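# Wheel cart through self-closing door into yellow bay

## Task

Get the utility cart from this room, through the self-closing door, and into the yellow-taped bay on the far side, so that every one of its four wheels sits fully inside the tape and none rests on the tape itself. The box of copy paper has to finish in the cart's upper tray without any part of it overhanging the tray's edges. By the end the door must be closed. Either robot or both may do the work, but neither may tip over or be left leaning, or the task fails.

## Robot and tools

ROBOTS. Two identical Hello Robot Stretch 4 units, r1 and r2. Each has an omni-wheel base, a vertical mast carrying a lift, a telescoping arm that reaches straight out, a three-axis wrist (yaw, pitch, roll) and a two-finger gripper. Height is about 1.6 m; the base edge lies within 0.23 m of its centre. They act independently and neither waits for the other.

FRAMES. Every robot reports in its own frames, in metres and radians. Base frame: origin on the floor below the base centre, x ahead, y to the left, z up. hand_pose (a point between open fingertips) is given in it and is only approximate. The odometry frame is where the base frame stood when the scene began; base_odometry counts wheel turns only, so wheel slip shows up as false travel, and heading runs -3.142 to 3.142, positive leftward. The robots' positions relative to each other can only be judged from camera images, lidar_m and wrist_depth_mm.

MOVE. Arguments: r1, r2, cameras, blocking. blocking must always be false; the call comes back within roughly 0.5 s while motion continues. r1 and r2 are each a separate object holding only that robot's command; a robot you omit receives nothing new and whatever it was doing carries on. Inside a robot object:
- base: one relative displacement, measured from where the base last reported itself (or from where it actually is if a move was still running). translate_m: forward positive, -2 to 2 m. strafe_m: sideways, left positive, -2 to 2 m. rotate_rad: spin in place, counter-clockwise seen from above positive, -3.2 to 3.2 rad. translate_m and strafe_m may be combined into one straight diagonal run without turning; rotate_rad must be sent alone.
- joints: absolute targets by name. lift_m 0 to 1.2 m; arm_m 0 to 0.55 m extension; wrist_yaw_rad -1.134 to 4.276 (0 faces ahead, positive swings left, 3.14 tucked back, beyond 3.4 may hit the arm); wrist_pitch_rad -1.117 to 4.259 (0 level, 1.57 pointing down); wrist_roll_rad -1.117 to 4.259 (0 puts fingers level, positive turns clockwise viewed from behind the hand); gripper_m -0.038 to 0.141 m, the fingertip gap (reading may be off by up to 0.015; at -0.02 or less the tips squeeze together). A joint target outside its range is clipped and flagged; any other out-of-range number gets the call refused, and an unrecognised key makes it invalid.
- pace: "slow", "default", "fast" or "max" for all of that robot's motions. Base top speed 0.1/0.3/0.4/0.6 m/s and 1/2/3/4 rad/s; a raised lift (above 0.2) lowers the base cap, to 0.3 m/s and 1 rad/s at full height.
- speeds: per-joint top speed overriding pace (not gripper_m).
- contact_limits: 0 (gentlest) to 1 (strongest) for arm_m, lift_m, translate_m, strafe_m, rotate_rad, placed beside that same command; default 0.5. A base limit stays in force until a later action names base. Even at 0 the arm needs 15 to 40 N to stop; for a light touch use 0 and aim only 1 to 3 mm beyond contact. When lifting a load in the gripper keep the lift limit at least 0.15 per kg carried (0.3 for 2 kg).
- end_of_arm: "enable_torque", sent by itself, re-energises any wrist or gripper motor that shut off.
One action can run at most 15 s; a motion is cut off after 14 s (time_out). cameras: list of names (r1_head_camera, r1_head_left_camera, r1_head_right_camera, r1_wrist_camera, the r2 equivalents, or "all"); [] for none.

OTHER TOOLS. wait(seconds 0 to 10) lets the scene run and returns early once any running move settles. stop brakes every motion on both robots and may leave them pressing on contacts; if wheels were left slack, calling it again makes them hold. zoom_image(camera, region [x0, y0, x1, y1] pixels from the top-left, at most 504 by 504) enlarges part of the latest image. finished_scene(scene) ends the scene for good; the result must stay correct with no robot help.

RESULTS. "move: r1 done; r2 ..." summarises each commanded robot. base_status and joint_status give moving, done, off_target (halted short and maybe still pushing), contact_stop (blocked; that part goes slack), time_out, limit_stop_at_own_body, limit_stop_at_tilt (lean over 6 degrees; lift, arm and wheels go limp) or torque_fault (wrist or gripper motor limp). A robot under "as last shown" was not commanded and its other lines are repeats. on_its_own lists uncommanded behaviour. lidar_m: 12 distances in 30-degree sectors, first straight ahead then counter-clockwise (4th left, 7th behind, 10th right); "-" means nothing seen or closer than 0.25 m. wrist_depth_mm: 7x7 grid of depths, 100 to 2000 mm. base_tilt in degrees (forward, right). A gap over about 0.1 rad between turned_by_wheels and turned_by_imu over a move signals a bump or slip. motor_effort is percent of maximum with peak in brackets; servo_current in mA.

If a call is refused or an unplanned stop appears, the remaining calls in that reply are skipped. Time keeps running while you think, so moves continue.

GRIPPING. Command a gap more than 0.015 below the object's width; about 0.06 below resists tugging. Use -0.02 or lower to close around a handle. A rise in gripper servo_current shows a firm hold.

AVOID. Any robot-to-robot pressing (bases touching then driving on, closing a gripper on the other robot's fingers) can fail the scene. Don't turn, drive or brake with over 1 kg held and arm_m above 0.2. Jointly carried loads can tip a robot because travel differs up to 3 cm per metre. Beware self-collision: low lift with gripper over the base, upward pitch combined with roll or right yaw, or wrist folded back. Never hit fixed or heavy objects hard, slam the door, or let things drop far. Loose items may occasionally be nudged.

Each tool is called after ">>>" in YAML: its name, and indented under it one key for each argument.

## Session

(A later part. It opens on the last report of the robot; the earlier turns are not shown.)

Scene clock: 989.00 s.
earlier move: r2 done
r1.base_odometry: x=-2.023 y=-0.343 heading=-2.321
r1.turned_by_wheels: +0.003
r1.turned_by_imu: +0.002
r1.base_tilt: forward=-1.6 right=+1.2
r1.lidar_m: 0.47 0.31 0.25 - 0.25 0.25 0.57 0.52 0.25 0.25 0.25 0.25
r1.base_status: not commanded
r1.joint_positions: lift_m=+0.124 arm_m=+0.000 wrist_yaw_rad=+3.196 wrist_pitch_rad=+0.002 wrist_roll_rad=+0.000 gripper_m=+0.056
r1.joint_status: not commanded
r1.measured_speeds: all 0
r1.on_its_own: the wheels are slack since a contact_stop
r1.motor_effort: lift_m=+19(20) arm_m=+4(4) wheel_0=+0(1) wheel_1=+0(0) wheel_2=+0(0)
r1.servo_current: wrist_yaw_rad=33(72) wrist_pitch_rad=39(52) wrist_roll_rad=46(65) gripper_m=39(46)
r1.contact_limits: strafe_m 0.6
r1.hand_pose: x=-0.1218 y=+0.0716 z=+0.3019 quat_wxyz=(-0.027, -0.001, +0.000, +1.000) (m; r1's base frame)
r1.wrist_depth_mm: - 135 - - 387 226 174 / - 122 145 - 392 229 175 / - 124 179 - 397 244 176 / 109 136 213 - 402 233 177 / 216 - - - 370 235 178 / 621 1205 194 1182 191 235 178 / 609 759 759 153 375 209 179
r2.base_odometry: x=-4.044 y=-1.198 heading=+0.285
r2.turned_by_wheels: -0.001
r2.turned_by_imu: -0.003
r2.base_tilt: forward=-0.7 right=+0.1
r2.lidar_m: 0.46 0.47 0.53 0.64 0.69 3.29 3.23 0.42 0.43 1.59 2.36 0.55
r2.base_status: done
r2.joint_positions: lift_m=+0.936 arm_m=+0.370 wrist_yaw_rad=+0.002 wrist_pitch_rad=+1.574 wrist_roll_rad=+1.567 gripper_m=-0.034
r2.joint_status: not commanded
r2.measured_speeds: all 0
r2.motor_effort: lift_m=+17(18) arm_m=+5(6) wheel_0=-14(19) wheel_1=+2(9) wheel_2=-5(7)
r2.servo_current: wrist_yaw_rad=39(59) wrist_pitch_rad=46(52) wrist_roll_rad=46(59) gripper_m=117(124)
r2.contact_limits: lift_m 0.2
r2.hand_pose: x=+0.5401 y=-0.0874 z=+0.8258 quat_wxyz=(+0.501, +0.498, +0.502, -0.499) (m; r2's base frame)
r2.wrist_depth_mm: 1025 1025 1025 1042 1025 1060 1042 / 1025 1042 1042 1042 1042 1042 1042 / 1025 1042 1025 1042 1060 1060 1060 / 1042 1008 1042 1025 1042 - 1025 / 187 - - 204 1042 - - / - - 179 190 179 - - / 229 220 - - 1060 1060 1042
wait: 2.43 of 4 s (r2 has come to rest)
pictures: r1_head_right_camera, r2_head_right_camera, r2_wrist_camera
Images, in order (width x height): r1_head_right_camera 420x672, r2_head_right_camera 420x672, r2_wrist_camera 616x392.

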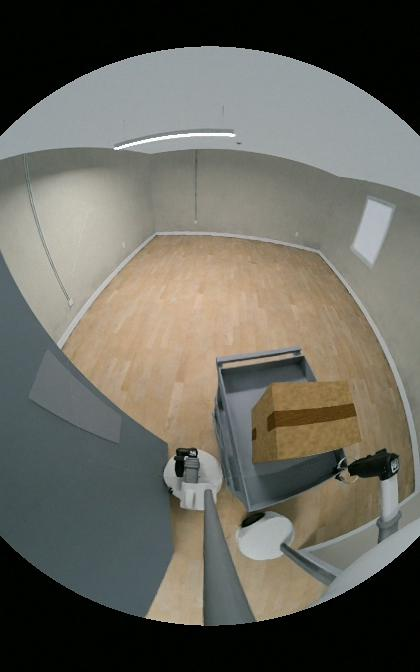

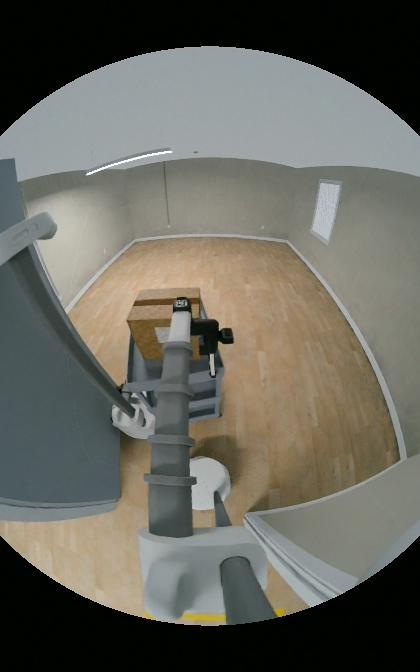

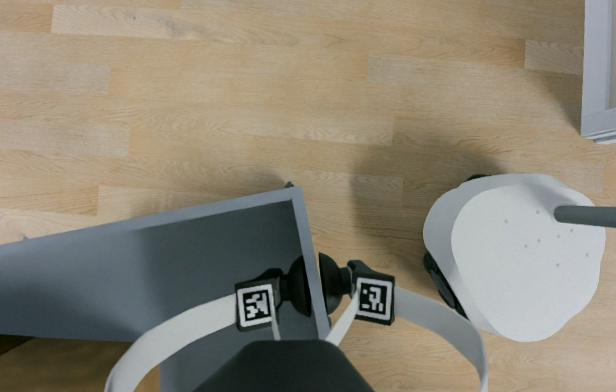

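>>> move:
  r2: {"joints":{"gripper_m":0.1}}
  blocking: false

>>> wait:
  seconds: 2

>>> move:
  r2: {"joints":{"lift_m":1.05}}
  blocking: false

>>> wait:
  seconds: 1.5

>>> move:
  r2: {"base":{"strafe_m":0.13}}
  blocking: false

>>> wait:
  seconds: 3
  cameras: ["r2_wrist_camera","r2_head_camera","r1_head_right_camera"]

Scene clock: 1003.27 s.
move: r2 moving
r1: as last shown
r1.turned_by_wheels: +0.000
r1.turned_by_imu: +0.000
r1.base_tilt: forward=-1.6 right=+1.3
r1.lidar_m: 0.47 0.32 0.25 - 0.25 0.25 0.56 0.54 0.25 0.25 0.25 0.25
r1.on_its_own: the wheels are slack since a contact_stop
r1.servo_current: wrist_yaw_rad=46(65) wrist_pitch_rad=46(52) wrist_roll_rad=39(65) gripper_m=46(46)
r1.contact_limits: strafe_m 0.6
r1.wrist_depth_mm: - 134 - - 387 226 173 / - 123 145 - 392 229 175 / - 124 179 - 397 244 175 / 109 135 213 - 399 233 177 / 216 - - - 370 235 178 / 621 1205 194 1182 190 235 179 / 609 750 759 153 377 208 179
r2.base_odometry: x=-4.044 y=-1.198 heading=+0.285
r2.turned_by_wheels: +0.000
r2.turned_by_imu: +0.001
r2.base_tilt: forward=-0.7 right=+0.0
r2.lidar_m: 0.48 0.48 0.54 0.66 0.69 3.29 3.25 0.42 0.43 1.57 2.31 0.52
r2.base_status: not commanded
r2.joint_positions: lift_m=+0.936 arm_m=+0.370 wrist_yaw_rad=+0.001 wrist_pitch_rad=+1.574 wrist_roll_rad=+1.567 gripper_m=-0.009
r2.joint_status: gripper_m moving
r2.measured_speeds: translate_m=+0.000 strafe_m=+0.001 rotate_rad=+0.002 lift_m=+0.000 arm_m=+0.000 wrist_yaw_rad=-0.001 wrist_pitch_rad=+0.000 wrist_roll_rad=+0.000
r2.motor_effort: lift_m=+17(18) arm_m=+6(6) wheel_0=-12(14) wheel_1=+2(3) wheel_2=-5(6)
r2.servo_current: wrist_yaw_rad=33(52) wrist_pitch_rad=46(46) wrist_roll_rad=52(52) gripper_m=78(104)
r2.contact_limits: lift_m 0.2
r2.hand_pose: x=+0.5401 y=-0.0874 z=+0.8258 quat_wxyz=(+0.501, +0.498, +0.502, -0.499) (m; r2's base frame)
r2.wrist_depth_mm: 1025 1042 1042 1025 1042 1042 1042 / 1042 1060 1042 1042 1042 1060 1042 / 1025 1042 1042 1042 1042 1042 1042 / 1025 1042 1025 1042 1042 - 820 / - - - 210 1025 - - / - - 178 193 181 - - / 223 216 - - 1042 1042 1060
pictures: none

Scene clock: 1004.80 s.
earlier move: r2 done
r1.base_odometry: x=-2.023 y=-0.343 heading=-2.321
r1.turned_by_wheels: +0.000
r1.turned_by_imu: +0.000
r1.base_tilt: forward=-1.6 right=+1.3
r1.lidar_m: 0.45 0.34 0.25 - 0.25 0.25 0.56 0.55 0.26 0.25 0.25 0.25
r1.base_status: not commanded
r1.joint_positions: lift_m=+0.124 arm_m=+0.000 wrist_yaw_rad=+3.196 wrist_pitch_rad=+0.002 wrist_roll_rad=+0.000 gripper_m=+0.056
r1.joint_status: not commanded
r1.measured_speeds: all 0
r1.on_its_own: the wheels are slack since a contact_stop
r1.motor_effort: lift_m=+19(20) arm_m=+4(4) wheel_0=+0(1) wheel_1=+0(1) wheel_2=+0(0)
r1.servo_current: wrist_yaw_rad=52(72) wrist_pitch_rad=39(52) wrist_roll_rad=59(65) gripper_m=33(52)
r1.contact_limits: strafe_m 0.6
r1.hand_pose: x=-0.1218 y=+0.0716 z=+0.3019 quat_wxyz=(-0.027, -0.001, +0.000, +1.000) (m; r1's base frame)
r1.wrist_depth_mm: - 135 - - 387 227 173 / - 122 145 - 389 229 175 / - 124 178 - 397 245 175 / 109 135 214 - 399 233 177 / 216 - - - 368 234 178 / 634 1205 194 1205 191 235 179 / 609 768 750 153 377 208 178
r2.base_odometry: x=-4.044 y=-1.198 heading=+0.286
r2.turned_by_wheels: +0.000
r2.turned_by_imu: +0.001
r2.base_tilt: forward=-0.6 right=+0.1
r2.lidar_m: 0.46 0.48 0.53 0.68 0.67 3.27 3.23 0.43 0.41 1.63 2.36 0.54
r2.base_status: not commanded
r2.joint_positions: lift_m=+0.936 arm_m=+0.370 wrist_yaw_rad=+0.001 wrist_pitch_rad=+1.574 wrist_roll_rad=+1.568 gripper_m=+0.100
r2.joint_status: all done
r2.measured_speeds: all 0
r2.motor_effort: lift_m=+17(18) arm_m=+5(6) wheel_0=-6(14) wheel_1=+2(3) wheel_2=-5(6)
r2.servo_current: wrist_yaw_rad=46(59) wrist_pitch_rad=39(46) wrist_roll_rad=65(65) gripper_m=52(117)
r2.contact_limits: lift_m 0.2
r2.hand_pose: x=+0.5401 y=-0.0874 z=+0.8258 quat_wxyz=(+0.500, +0.498, +0.502, -0.500) (m; r2's base frame)
r2.wrist_depth_mm: 1025 1042 1042 1042 1025 1025 1042 / 1042 1025 1025 1042 1025 1025 1025 / 1042 1025 1042 1042 1042 1042 1025 / 1025 1042 1025 188 1060 - - / - - - - 1042 - - / - 173 187 - 194 - - / 211 205 - - 1042 1060 1042
wait: 1.53 of 2 s (r2 has come to rest)
pictures: none

Scene clock: 1005.30 s.
move: r2 moving
r1: as last shown
r1.lidar_m: 0.45 0.33 0.25 - 0.25 0.26 0.54 0.55 0.25 0.25 0.25 0.25
r1.on_its_own: the wheels are slack since a contact_stop
r1.motor_effort: lift_m=+20(20) arm_m=+4(4) wheel_0=+0(0) wheel_1=+0(0) wheel_2=+0(0)
r1.servo_current: wrist_yaw_rad=59(59) wrist_pitch_rad=46(46) wrist_roll_rad=59(59) gripper_m=33(46)
r1.contact_limits: strafe_m 0.6
r1.wrist_depth_mm: - 135 - - 387 226 173 / - 122 145 - 392 229 174 / - 124 178 - 399 246 175 / 109 135 213 - 399 234 177 / 216 - - - 370 233 178 / 634 1205 194 1138 191 236 178 / 603 750 768 153 375 209 178
r2.base_odometry: x=-4.044 y=-1.198 heading=+0.286
r2.turned_by_wheels: +0.000
r2.turned_by_imu: +0.000
r2.base_tilt: forward=-0.7 right=+0.1
r2.lidar_m: 0.47 0.49 0.52 0.66 0.69 3.32 3.24 0.43 0.44 1.61 2.37 0.54
r2.base_status: not commanded
r2.joint_positions: lift_m=+0.974 arm_m=+0.370 wrist_yaw_rad=+0.001 wrist_pitch_rad=+1.574 wrist_roll_rad=+1.568 gripper_m=+0.100
r2.joint_status: lift_m moving
r2.measured_speeds: translate_m=+0.000 strafe_m=+0.000 rotate_rad=+0.000 lift_m=+0.146 arm_m=+0.000 wrist_yaw_rad=+0.000 wrist_pitch_rad=+0.000 wrist_roll_rad=+0.000
r2.motor_effort: lift_m=+22(25) arm_m=+5(5) wheel_0=-6(6) wheel_1=+2(2) wheel_2=-5(5)
r2.servo_current: wrist_yaw_rad=39(59) wrist_pitch_rad=46(46) wrist_roll_rad=46(65) gripper_m=52(59)
r2.hand_pose: x=+0.5401 y=-0.0874 z=+0.8636 quat_wxyz=(+0.500, +0.498, +0.502, -0.500) (m; r2's base frame)
r2.wrist_depth_mm: 1060 1060 1078 1078 1060 1078 1078 / 1078 1060 1078 1078 1098 1060 1060 / 1098 1078 1078 1098 1098 1078 1078 / 1078 1078 1078 1098 1098 - 831 / - - - - 1078 - - / 267 254 189 - 193 - 1078 / 212 204 290 - 1098 1078 1078
pictures: none

Scene clock: 1006.33 s.
earlier move: r2 done
r1.base_odometry: x=-2.023 y=-0.343 heading=-2.321
r1.turned_by_wheels: +0.000
r1.turned_by_imu: +0.000
r1.base_tilt: forward=-1.6 right=+1.3
r1.lidar_m: 0.48 0.33 0.25 - 0.25 0.25 0.58 0.54 0.25 0.25 0.25 0.25
r1.base_status: not commanded
r1.joint_positions: lift_m=+0.124 arm_m=+0.000 wrist_yaw_rad=+3.196 wrist_pitch_rad=+0.002 wrist_roll_rad=+0.000 gripper_m=+0.056
r1.joint_status: not commanded
r1.measured_speeds: all 0
r1.on_its_own: the wheels are slack since a contact_stop
r1.motor_effort: lift_m=+19(20) arm_m=+4(4) wheel_0=+0(1) wheel_1=+0(0) wheel_2=+0(0)
r1.servo_current: wrist_yaw_rad=39(65) wrist_pitch_rad=46(52) wrist_roll_rad=46(59) gripper_m=39(46)
r1.contact_limits: strafe_m 0.6
r1.hand_pose: x=-0.1218 y=+0.0716 z=+0.3019 quat_wxyz=(-0.027, -0.001, +0.000, +1.000) (m; r1's base frame)
r1.wrist_depth_mm: - 135 - - 387 228 173 / - 122 145 - 392 228 175 / - 123 178 - 394 244 176 / 109 135 213 - 404 233 178 / 216 - - - 370 234 178 / 627 1205 194 1182 191 235 178 / 609 750 750 154 373 208 179
r2.base_odometry: x=-4.044 y=-1.198 heading=+0.286
r2.turned_by_wheels: +0.000
r2.turned_by_imu: +0.000
r2.base_tilt: forward=-0.7 right=+0.1
r2.lidar_m: 0.46 0.49 0.53 0.65 0.69 3.26 3.24 0.43 0.43 1.59 2.35 0.54
r2.base_status: not commanded
r2.joint_positions: lift_m=+1.050 arm_m=+0.370 wrist_yaw_rad=+0.001 wrist_pitch_rad=+1.574 wrist_roll_rad=+1.568 gripper_m=+0.100
r2.joint_status: all done
r2.measured_speeds: all 0
r2.motor_effort: lift_m=+21(25) arm_m=+5(6) wheel_0=-6(6) wheel_1=+2(2) wheel_2=-5(5)
r2.servo_current: wrist_yaw_rad=39(59) wrist_pitch_rad=46(46) wrist_roll_rad=46(65) gripper_m=46(59)
r2.hand_pose: x=+0.5401 y=-0.0874 z=+0.9395 quat_wxyz=(+0.500, +0.498, +0.502, -0.500) (m; r2's base frame)
r2.wrist_depth_mm: 1160 1138 1138 1138 1138 1160 1138 / 1160 1160 1160 1160 1138 1182 1160 / 1160 1160 1138 1160 1138 1160 1160 / 1182 1160 1138 1160 1138 - 1138 / - - - - 1182 - - / 294 298 190 - 195 - 1138 / 211 205 324 - 1160 1138 1160
wait: 1.03 of 1.5 s (r2 has come to rest)
pictures: none

Scene clock: 1006.83 s.
move: r2 moving
r1: as last shown
r1.lidar_m: 0.47 0.31 0.25 - 0.25 0.25 0.57 0.49 0.26 0.25 0.25 0.25
r1.on_its_own: the wheels are slack since a contact_stop
r1.servo_current: wrist_yaw_rad=52(59) wrist_pitch_rad=46(52) wrist_roll_rad=39(72) gripper_m=39(46)
r1.contact_limits: strafe_m 0.6
r1.wrist_depth_mm: - 135 - - 387 225 173 / - 122 145 - 392 229 175 / - 124 179 - 397 245 176 / 109 135 214 - 402 233 177 / 216 - - - 370 234 178 / 585 1098 194 1160 190 236 179 / 574 691 750 154 375 209 179
r2.base_odometry: x=-4.054 y=-1.163 heading=+0.286
r2.turned_by_wheels: +0.000
r2.turned_by_imu: +0.000
r2.base_tilt: forward=-0.7 right=+0.1
r2.lidar_m: 0.46 0.48 0.53 0.62 0.66 3.29 3.22 0.47 0.44 1.55 2.38 0.51
r2.base_status: strafe_m moving
r2.joint_positions: lift_m=+1.050 arm_m=+0.370 wrist_yaw_rad=+0.001 wrist_pitch_rad=+1.574 wrist_roll_rad=+1.568 gripper_m=+0.100
r2.joint_status: not commanded
r2.measured_speeds: translate_m=+0.001 strafe_m=+0.141 rotate_rad=-0.004 lift_m=+0.000 arm_m=+0.000 wrist_yaw_rad=+0.000 wrist_pitch_rad=+0.000 wrist_roll_rad=+0.000
r2.motor_effort: lift_m=+21(21) arm_m=+5(5) wheel_0=-11(12) wheel_1=+11(12) wheel_2=+0(4)
r2.servo_current: wrist_yaw_rad=46(52) wrist_pitch_rad=39(46) wrist_roll_rad=39(52) gripper_m=52(52)
r2.hand_pose: x=+0.5401 y=-0.0874 z=+0.9395 quat_wxyz=(+0.500, +0.498, +0.502, -0.500) (m; r2's base frame)
r2.wrist_depth_mm: 1138 1160 1138 1160 1160 1138 1182 / 1160 1160 1160 1138 1138 1160 1138 / 1160 1138 1160 1138 1160 1138 1138 / 1160 349 - 1138 1160 - 1160 / 324 332 - - 1160 - - / 207 213 190 - 194 - 1160 / 152 178 327 - 1138 1160 1138
pictures: none

Scene clock: 1007.97 s.
earlier move: r2 done
r1.base_odometry: x=-2.023 y=-0.343 heading=-2.321
r1.turned_by_wheels: +0.000
r1.turned_by_imu: +0.000
r1.base_tilt: forward=-1.6 right=+1.3
r1.lidar_m: 0.46 0.32 0.25 - 0.25 0.25 0.56 0.46 0.26 0.25 0.25 0.25
r1.base_status: not commanded
r1.joint_positions: lift_m=+0.124 arm_m=+0.000 wrist_yaw_rad=+3.196 wrist_pitch_rad=+0.002 wrist_roll_rad=+0.000 gripper_m=+0.056
r1.joint_status: not commanded
r1.measured_speeds: all 0
r1.on_its_own: the wheels are slack since a contact_stop
r1.motor_effort: lift_m=+20(20) arm_m=+4(4) wheel_0=+0(1) wheel_1=+0(0) wheel_2=+0(0)
r1.servo_current: wrist_yaw_rad=65(65) wrist_pitch_rad=46(52) wrist_roll_rad=52(72) gripper_m=39(46)
r1.contact_limits: strafe_m 0.6
r1.hand_pose: x=-0.1218 y=+0.0716 z=+0.3019 quat_wxyz=(-0.027, -0.001, +0.000, +1.000) (m; r1's base frame)
r1.wrist_depth_mm: - 135 - - 387 226 173 / - 122 145 - 392 229 174 / - 124 179 - 394 246 176 / 109 135 213 - 402 233 177 / 216 - - - 373 236 178 / 525 621 194 1182 191 235 178 / 221 544 741 153 373 209 179
r2.base_odometry: x=-4.081 y=-1.073 heading=+0.286
r2.turned_by_wheels: +0.000
r2.turned_by_imu: +0.000
r2.base_tilt: forward=-0.7 right=+0.1
r2.lidar_m: 0.45 0.44 0.49 0.52 0.54 3.30 3.22 0.61 0.54 1.52 2.46 0.52
r2.base_status: done
r2.joint_positions: lift_m=+1.050 arm_m=+0.370 wrist_yaw_rad=+0.001 wrist_pitch_rad=+1.574 wrist_roll_rad=+1.568 gripper_m=+0.100
r2.joint_status: not commanded
r2.measured_speeds: all 0
r2.motor_effort: lift_m=+21(21) arm_m=+5(6) wheel_0=-1(13) wheel_1=+3(12) wheel_2=+0(4)
r2.servo_current: wrist_yaw_rad=33(52) wrist_pitch_rad=39(46) wrist_roll_rad=39(59) gripper_m=52(59)
r2.hand_pose: x=+0.5401 y=-0.0874 z=+0.9395 quat_wxyz=(+0.500, +0.498, +0.502, -0.500) (m; r2's base frame)
r2.wrist_depth_mm: 1138 1138 1160 1138 1138 1160 1138 / 364 329 347 359 1182 1138 1138 / 136 208 - - 1160 1160 1138 / 144 210 332 - 1182 - 1160 / 144 210 298 - 1160 - - / 144 196 188 - 193 - 1182 / 144 183 303 - 1160 1160 1138
wait: 1.13 of 3 s (r2 has come to rest)
pictures: r1_head_right_camera, r2_head_camera, r2_wrist_camera
Images, in order (width x height): r1_head_right_camera 420x672, r2_head_camera 420x560, r2_wrist_camera 616x392.

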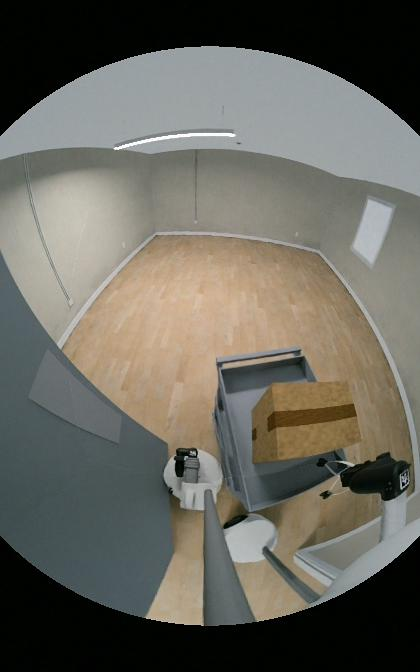

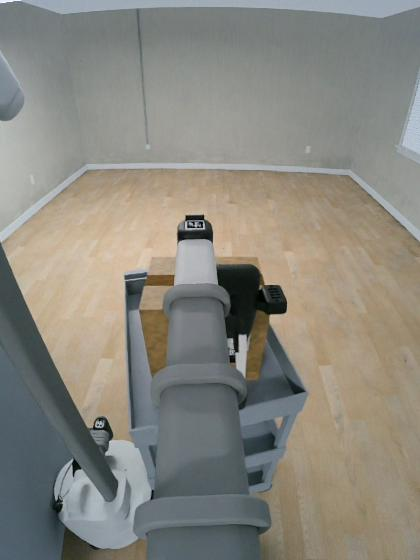

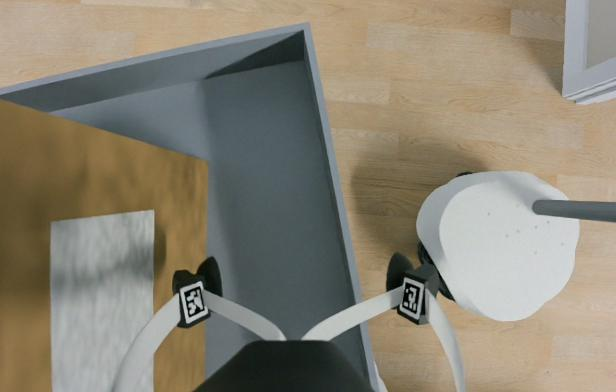

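>>> move:
  r2: {"joints":{"arm_m":0.335,"wrist_roll_rad":1.41}}
  blocking: false

>>> wait:
  seconds: 1.5

>>> move:
  r2: {"joints":{"lift_m":0.936},"contact_limits":{"lift_m":0.2},"speeds":{"lift_m":0.12}}
  blocking: false

>>> wait:
  seconds: 2
  cameras: ["r2_wrist_camera"]

Scene clock: 1019.93 s.
move: r2 moving
r1: as last shown
r1.lidar_m: 0.49 0.34 0.25 - 0.25 0.26 0.59 0.43 0.25 0.25 0.25 0.25
r1.on_its_own: the wheels are slack since a contact_stop
r1.motor_effort: lift_m=+19(20) arm_m=+4(4) wheel_0=+0(1) wheel_1=+0(0) wheel_2=+0(0)
r1.servo_current: wrist_yaw_rad=52(65) wrist_pitch_rad=46(52) wrist_roll_rad=52(59) gripper_m=39(46)
r1.contact_limits: strafe_m 0.6
r1.wrist_depth_mm: - 135 - - 384 227 173 / - 122 145 - 392 229 175 / - 123 178 - 394 246 177 / 109 136 213 - 399 233 178 / 216 - - - 370 235 178 / 525 621 194 1160 191 234 179 / 220 539 750 153 375 209 178
r2.base_odometry: x=-4.081 y=-1.073 heading=+0.286
r2.turned_by_wheels: +0.000
r2.turned_by_imu: +0.000
r2.base_tilt: forward=-0.7 right=+0.0
r2.lidar_m: 0.44 0.45 0.49 0.53 0.54 3.29 3.21 0.59 0.50 1.54 2.48 0.52
r2.base_status: not commanded
r2.joint_positions: lift_m=+1.050 arm_m=+0.337 wrist_yaw_rad=+0.001 wrist_pitch_rad=+1.573 wrist_roll_rad=+1.412 gripper_m=+0.100
r2.joint_status: arm_m moving; wrist_roll_rad moving
r2.measured_speeds: translate_m=+0.000 strafe_m=+0.000 rotate_rad=+0.000 lift_m=+0.000 arm_m=-0.042 wrist_yaw_rad=+0.000 wrist_pitch_rad=+0.000 wrist_roll_rad=-0.001
r2.motor_effort: lift_m=+21(21) arm_m=-9(12) wheel_0=-1(1) wheel_1=+4(4) wheel_2=+0(0)
r2.servo_current: wrist_yaw_rad=46(59) wrist_pitch_rad=39(46) wrist_roll_rad=39(78) gripper_m=52(52)
r2.hand_pose: x=+0.5070 y=-0.0874 z=+0.9395 quat_wxyz=(+0.538, +0.458, +0.539, -0.459) (m; r2's base frame)
r2.wrist_depth_mm: 324 332 343 1160 1160 1160 1160 / 168 - - 1160 1160 1138 1138 / 167 245 - 1160 1160 1138 1160 / 177 266 - 1138 1160 1160 1138 / 183 277 - 1138 1138 - 878 / 185 256 189 373 195 - 1160 / 198 247 - - 1160 1118 1160
pictures: none

Scene clock: 1020.30 s.
earlier move: r2 done
r1.base_odometry: x=-2.023 y=-0.343 heading=-2.321
r1.turned_by_wheels: +0.000
r1.turned_by_imu: +0.000
r1.base_tilt: forward=-1.6 right=+1.2
r1.lidar_m: 0.46 0.33 0.25 - 0.25 0.25 0.56 0.46 0.25 0.25 0.25 0.25
r1.base_status: not commanded
r1.joint_positions: lift_m=+0.124 arm_m=+0.000 wrist_yaw_rad=+3.196 wrist_pitch_rad=+0.002 wrist_roll_rad=+0.000 gripper_m=+0.056
r1.joint_status: not commanded
r1.measured_speeds: all 0
r1.on_its_own: the wheels are slack since a contact_stop
r1.motor_effort: lift_m=+20(20) arm_m=+4(4) wheel_0=+0(1) wheel_1=+0(0) wheel_2=+0(0)
r1.servo_current: wrist_yaw_rad=46(65) wrist_pitch_rad=39(52) wrist_roll_rad=65(65) gripper_m=39(46)
r1.contact_limits: strafe_m 0.6
r1.hand_pose: x=-0.1218 y=+0.0716 z=+0.3019 quat_wxyz=(-0.027, -0.001, +0.000, +1.000) (m; r1's base frame)
r1.wrist_depth_mm: - 135 - - 389 227 173 / - 123 145 - 394 229 174 / - 124 178 - 397 245 176 / 109 135 213 - 399 234 178 / 216 - - - 370 235 178 / 525 621 193 1182 191 235 179 / 220 549 750 153 373 209 178
r2.base_odometry: x=-4.081 y=-1.073 heading=+0.286
r2.turned_by_wheels: +0.000
r2.turned_by_imu: +0.000
r2.base_tilt: forward=-0.6 right=+0.1
r2.lidar_m: 0.46 0.46 0.49 0.52 0.54 3.26 3.25 0.62 0.53 1.50 2.49 0.50
r2.base_status: not commanded
r2.joint_positions: lift_m=+1.050 arm_m=+0.335 wrist_yaw_rad=+0.001 wrist_pitch_rad=+1.573 wrist_roll_rad=+1.412 gripper_m=+0.100
r2.joint_status: all done
r2.measured_speeds: all 0
r2.motor_effort: lift_m=+21(21) arm_m=-7(12) wheel_0=-1(1) wheel_1=+3(4) wheel_2=+0(0)
r2.servo_current: wrist_yaw_rad=46(59) wrist_pitch_rad=39(46) wrist_roll_rad=39(78) gripper_m=52(52)
r2.hand_pose: x=+0.5055 y=-0.0874 z=+0.9395 quat_wxyz=(+0.538, +0.458, +0.539, -0.459) (m; r2's base frame)
r2.wrist_depth_mm: 324 332 343 1160 1138 1138 1160 / 172 - - 1160 1138 1160 1160 / 177 241 - 1138 1160 1138 1160 / 176 267 - 1160 1160 1138 1182 / 187 281 - 1118 1182 - 878 / 195 274 189 373 195 - 1160 / 202 253 - - 1160 1182 1160
wait: 0.37 of 1.5 s (r2 has come to rest)
pictures: none

Scene clock: 1020.80 s.
move: r2 moving
r1: as last shown
r1.base_tilt: forward=-1.6 right=+1.3
r1.lidar_m: 0.45 0.32 0.25 - 0.25 0.26 0.57 0.46 0.25 0.25 0.25 0.25
r1.on_its_own: the wheels are slack since a contact_stop
r1.motor_effort: lift_m=+19(20) arm_m=+4(4) wheel_0=+0(0) wheel_1=+0(0) wheel_2=+0(0)
r1.servo_current: wrist_yaw_rad=52(72) wrist_pitch_rad=46(46) wrist_roll_rad=52(65) gripper_m=33(46)
r1.contact_limits: strafe_m 0.6
r1.wrist_depth_mm: - 134 - - 387 226 173 / - 123 144 - 389 229 175 / - 124 178 - 394 245 176 / 109 135 213 - 402 233 177 / 215 - - - 368 234 178 / 525 615 193 1182 190 235 178 / 220 544 750 153 373 208 178
r2.base_odometry: x=-4.081 y=-1.073 heading=+0.286
r2.turned_by_wheels: +0.000
r2.turned_by_imu: +0.000
r2.base_tilt: forward=-0.7 right=+0.1
r2.lidar_m: 0.43 0.44 0.50 0.52 0.57 3.27 3.24 0.62 0.53 1.54 2.50 0.51
r2.base_status: not commanded
r2.joint_positions: lift_m=+1.014 arm_m=+0.335 wrist_yaw_rad=+0.001 wrist_pitch_rad=+1.573 wrist_roll_rad=+1.412 gripper_m=+0.100
r2.joint_status: lift_m moving
r2.measured_speeds: translate_m=+0.000 strafe_m=+0.000 rotate_rad=+0.000 lift_m=-0.120 arm_m=+0.000 wrist_yaw_rad=+0.000 wrist_pitch_rad=+0.000 wrist_roll_rad=+0.000
r2.motor_effort: lift_m=+10(21) arm_m=-7(7) wheel_0=-1(1) wheel_1=+3(3) wheel_2=+0(0)
r2.servo_current: wrist_yaw_rad=26(59) wrist_pitch_rad=39(46) wrist_roll_rad=52(59) gripper_m=52(52)
r2.contact_limits: lift_m 0.2
r2.hand_pose: x=+0.5055 y=-0.0874 z=+0.9037 quat_wxyz=(+0.538, +0.458, +0.539, -0.459) (m; r2's base frame)
r2.wrist_depth_mm: 291 304 293 329 1138 1098 1118 / 156 - - 1118 1118 1118 1118 / 177 241 - 1098 1118 1118 1118 / 177 265 - 1098 1118 1118 1118 / 188 277 - 1138 1138 - 831 / 195 272 187 268 195 - 1118 / 202 252 - - 1138 1118 1138
pictures: none

Scene clock: 1021.93 s.
earlier move: r2 done
r1.base_odometry: x=-2.023 y=-0.343 heading=-2.321
r1.turned_by_wheels: +0.000
r1.turned_by_imu: +0.000
r1.base_tilt: forward=-1.6 right=+1.3
r1.lidar_m: 0.49 0.33 0.25 - 0.25 0.25 0.59 0.44 0.25 0.25 0.25 0.25
r1.base_status: not commanded
r1.joint_positions: lift_m=+0.124 arm_m=+0.000 wrist_yaw_rad=+3.196 wrist_pitch_rad=+0.002 wrist_roll_rad=+0.000 gripper_m=+0.056
r1.joint_status: not commanded
r1.measured_speeds: all 0
r1.on_its_own: the wheels are slack since a contact_stop
r1.motor_effort: lift_m=+20(20) arm_m=+4(4) wheel_0=+0(1) wheel_1=+0(0) wheel_2=+0(0)
r1.servo_current: wrist_yaw_rad=65(72) wrist_pitch_rad=39(46) wrist_roll_rad=46(65) gripper_m=46(46)
r1.contact_limits: strafe_m 0.6
r1.hand_pose: x=-0.1218 y=+0.0716 z=+0.3019 quat_wxyz=(-0.027, -0.001, +0.000, +1.000) (m; r1's base frame)
r1.wrist_depth_mm: - 135 - - 384 227 173 / - 122 145 - 394 230 175 / - 124 179 - 394 245 176 / 109 135 213 - 399 234 177 / 216 - - - 370 235 178 / 521 621 193 1160 191 236 178 / 221 544 750 153 377 209 179
r2.base_odometry: x=-4.081 y=-1.073 heading=+0.286
r2.turned_by_wheels: +0.000
r2.turned_by_imu: +0.000
r2.base_tilt: forward=-0.7 right=+0.1
r2.lidar_m: 0.46 0.45 0.50 0.52 0.55 3.27 3.24 0.63 0.55 1.55 2.47 0.52
r2.base_status: not commanded
r2.joint_positions: lift_m=+0.936 arm_m=+0.335 wrist_yaw_rad=+0.001 wrist_pitch_rad=+1.573 wrist_roll_rad=+1.412 gripper_m=+0.100
r2.joint_status: all done
r2.measured_speeds: all 0
r2.motor_effort: lift_m=+14(21) arm_m=-7(7) wheel_0=-1(2) wheel_1=+3(4) wheel_2=+0(0)
r2.servo_current: wrist_yaw_rad=46(59) wrist_pitch_rad=39(46) wrist_roll_rad=46(59) gripper_m=52(59)
r2.contact_limits: lift_m 0.2
r2.hand_pose: x=+0.5055 y=-0.0874 z=+0.8261 quat_wxyz=(+0.538, +0.458, +0.539, -0.459) (m; r2's base frame)
r2.wrist_depth_mm: - - - 1042 1008 1042 1042 / 156 - - 1025 1025 1025 1025 / 177 231 - 1060 1042 1025 1042 / 176 245 - 188 1060 1042 1042 / 189 246 - - 1042 - - / 190 243 188 163 195 - - / 196 247 - - 1042 - 1042
wait: 1.13 of 2 s (r2 has come to rest)
pictures: r2_wrist_camera
Images, in order (width x height): r2_wrist_camera 616x392.

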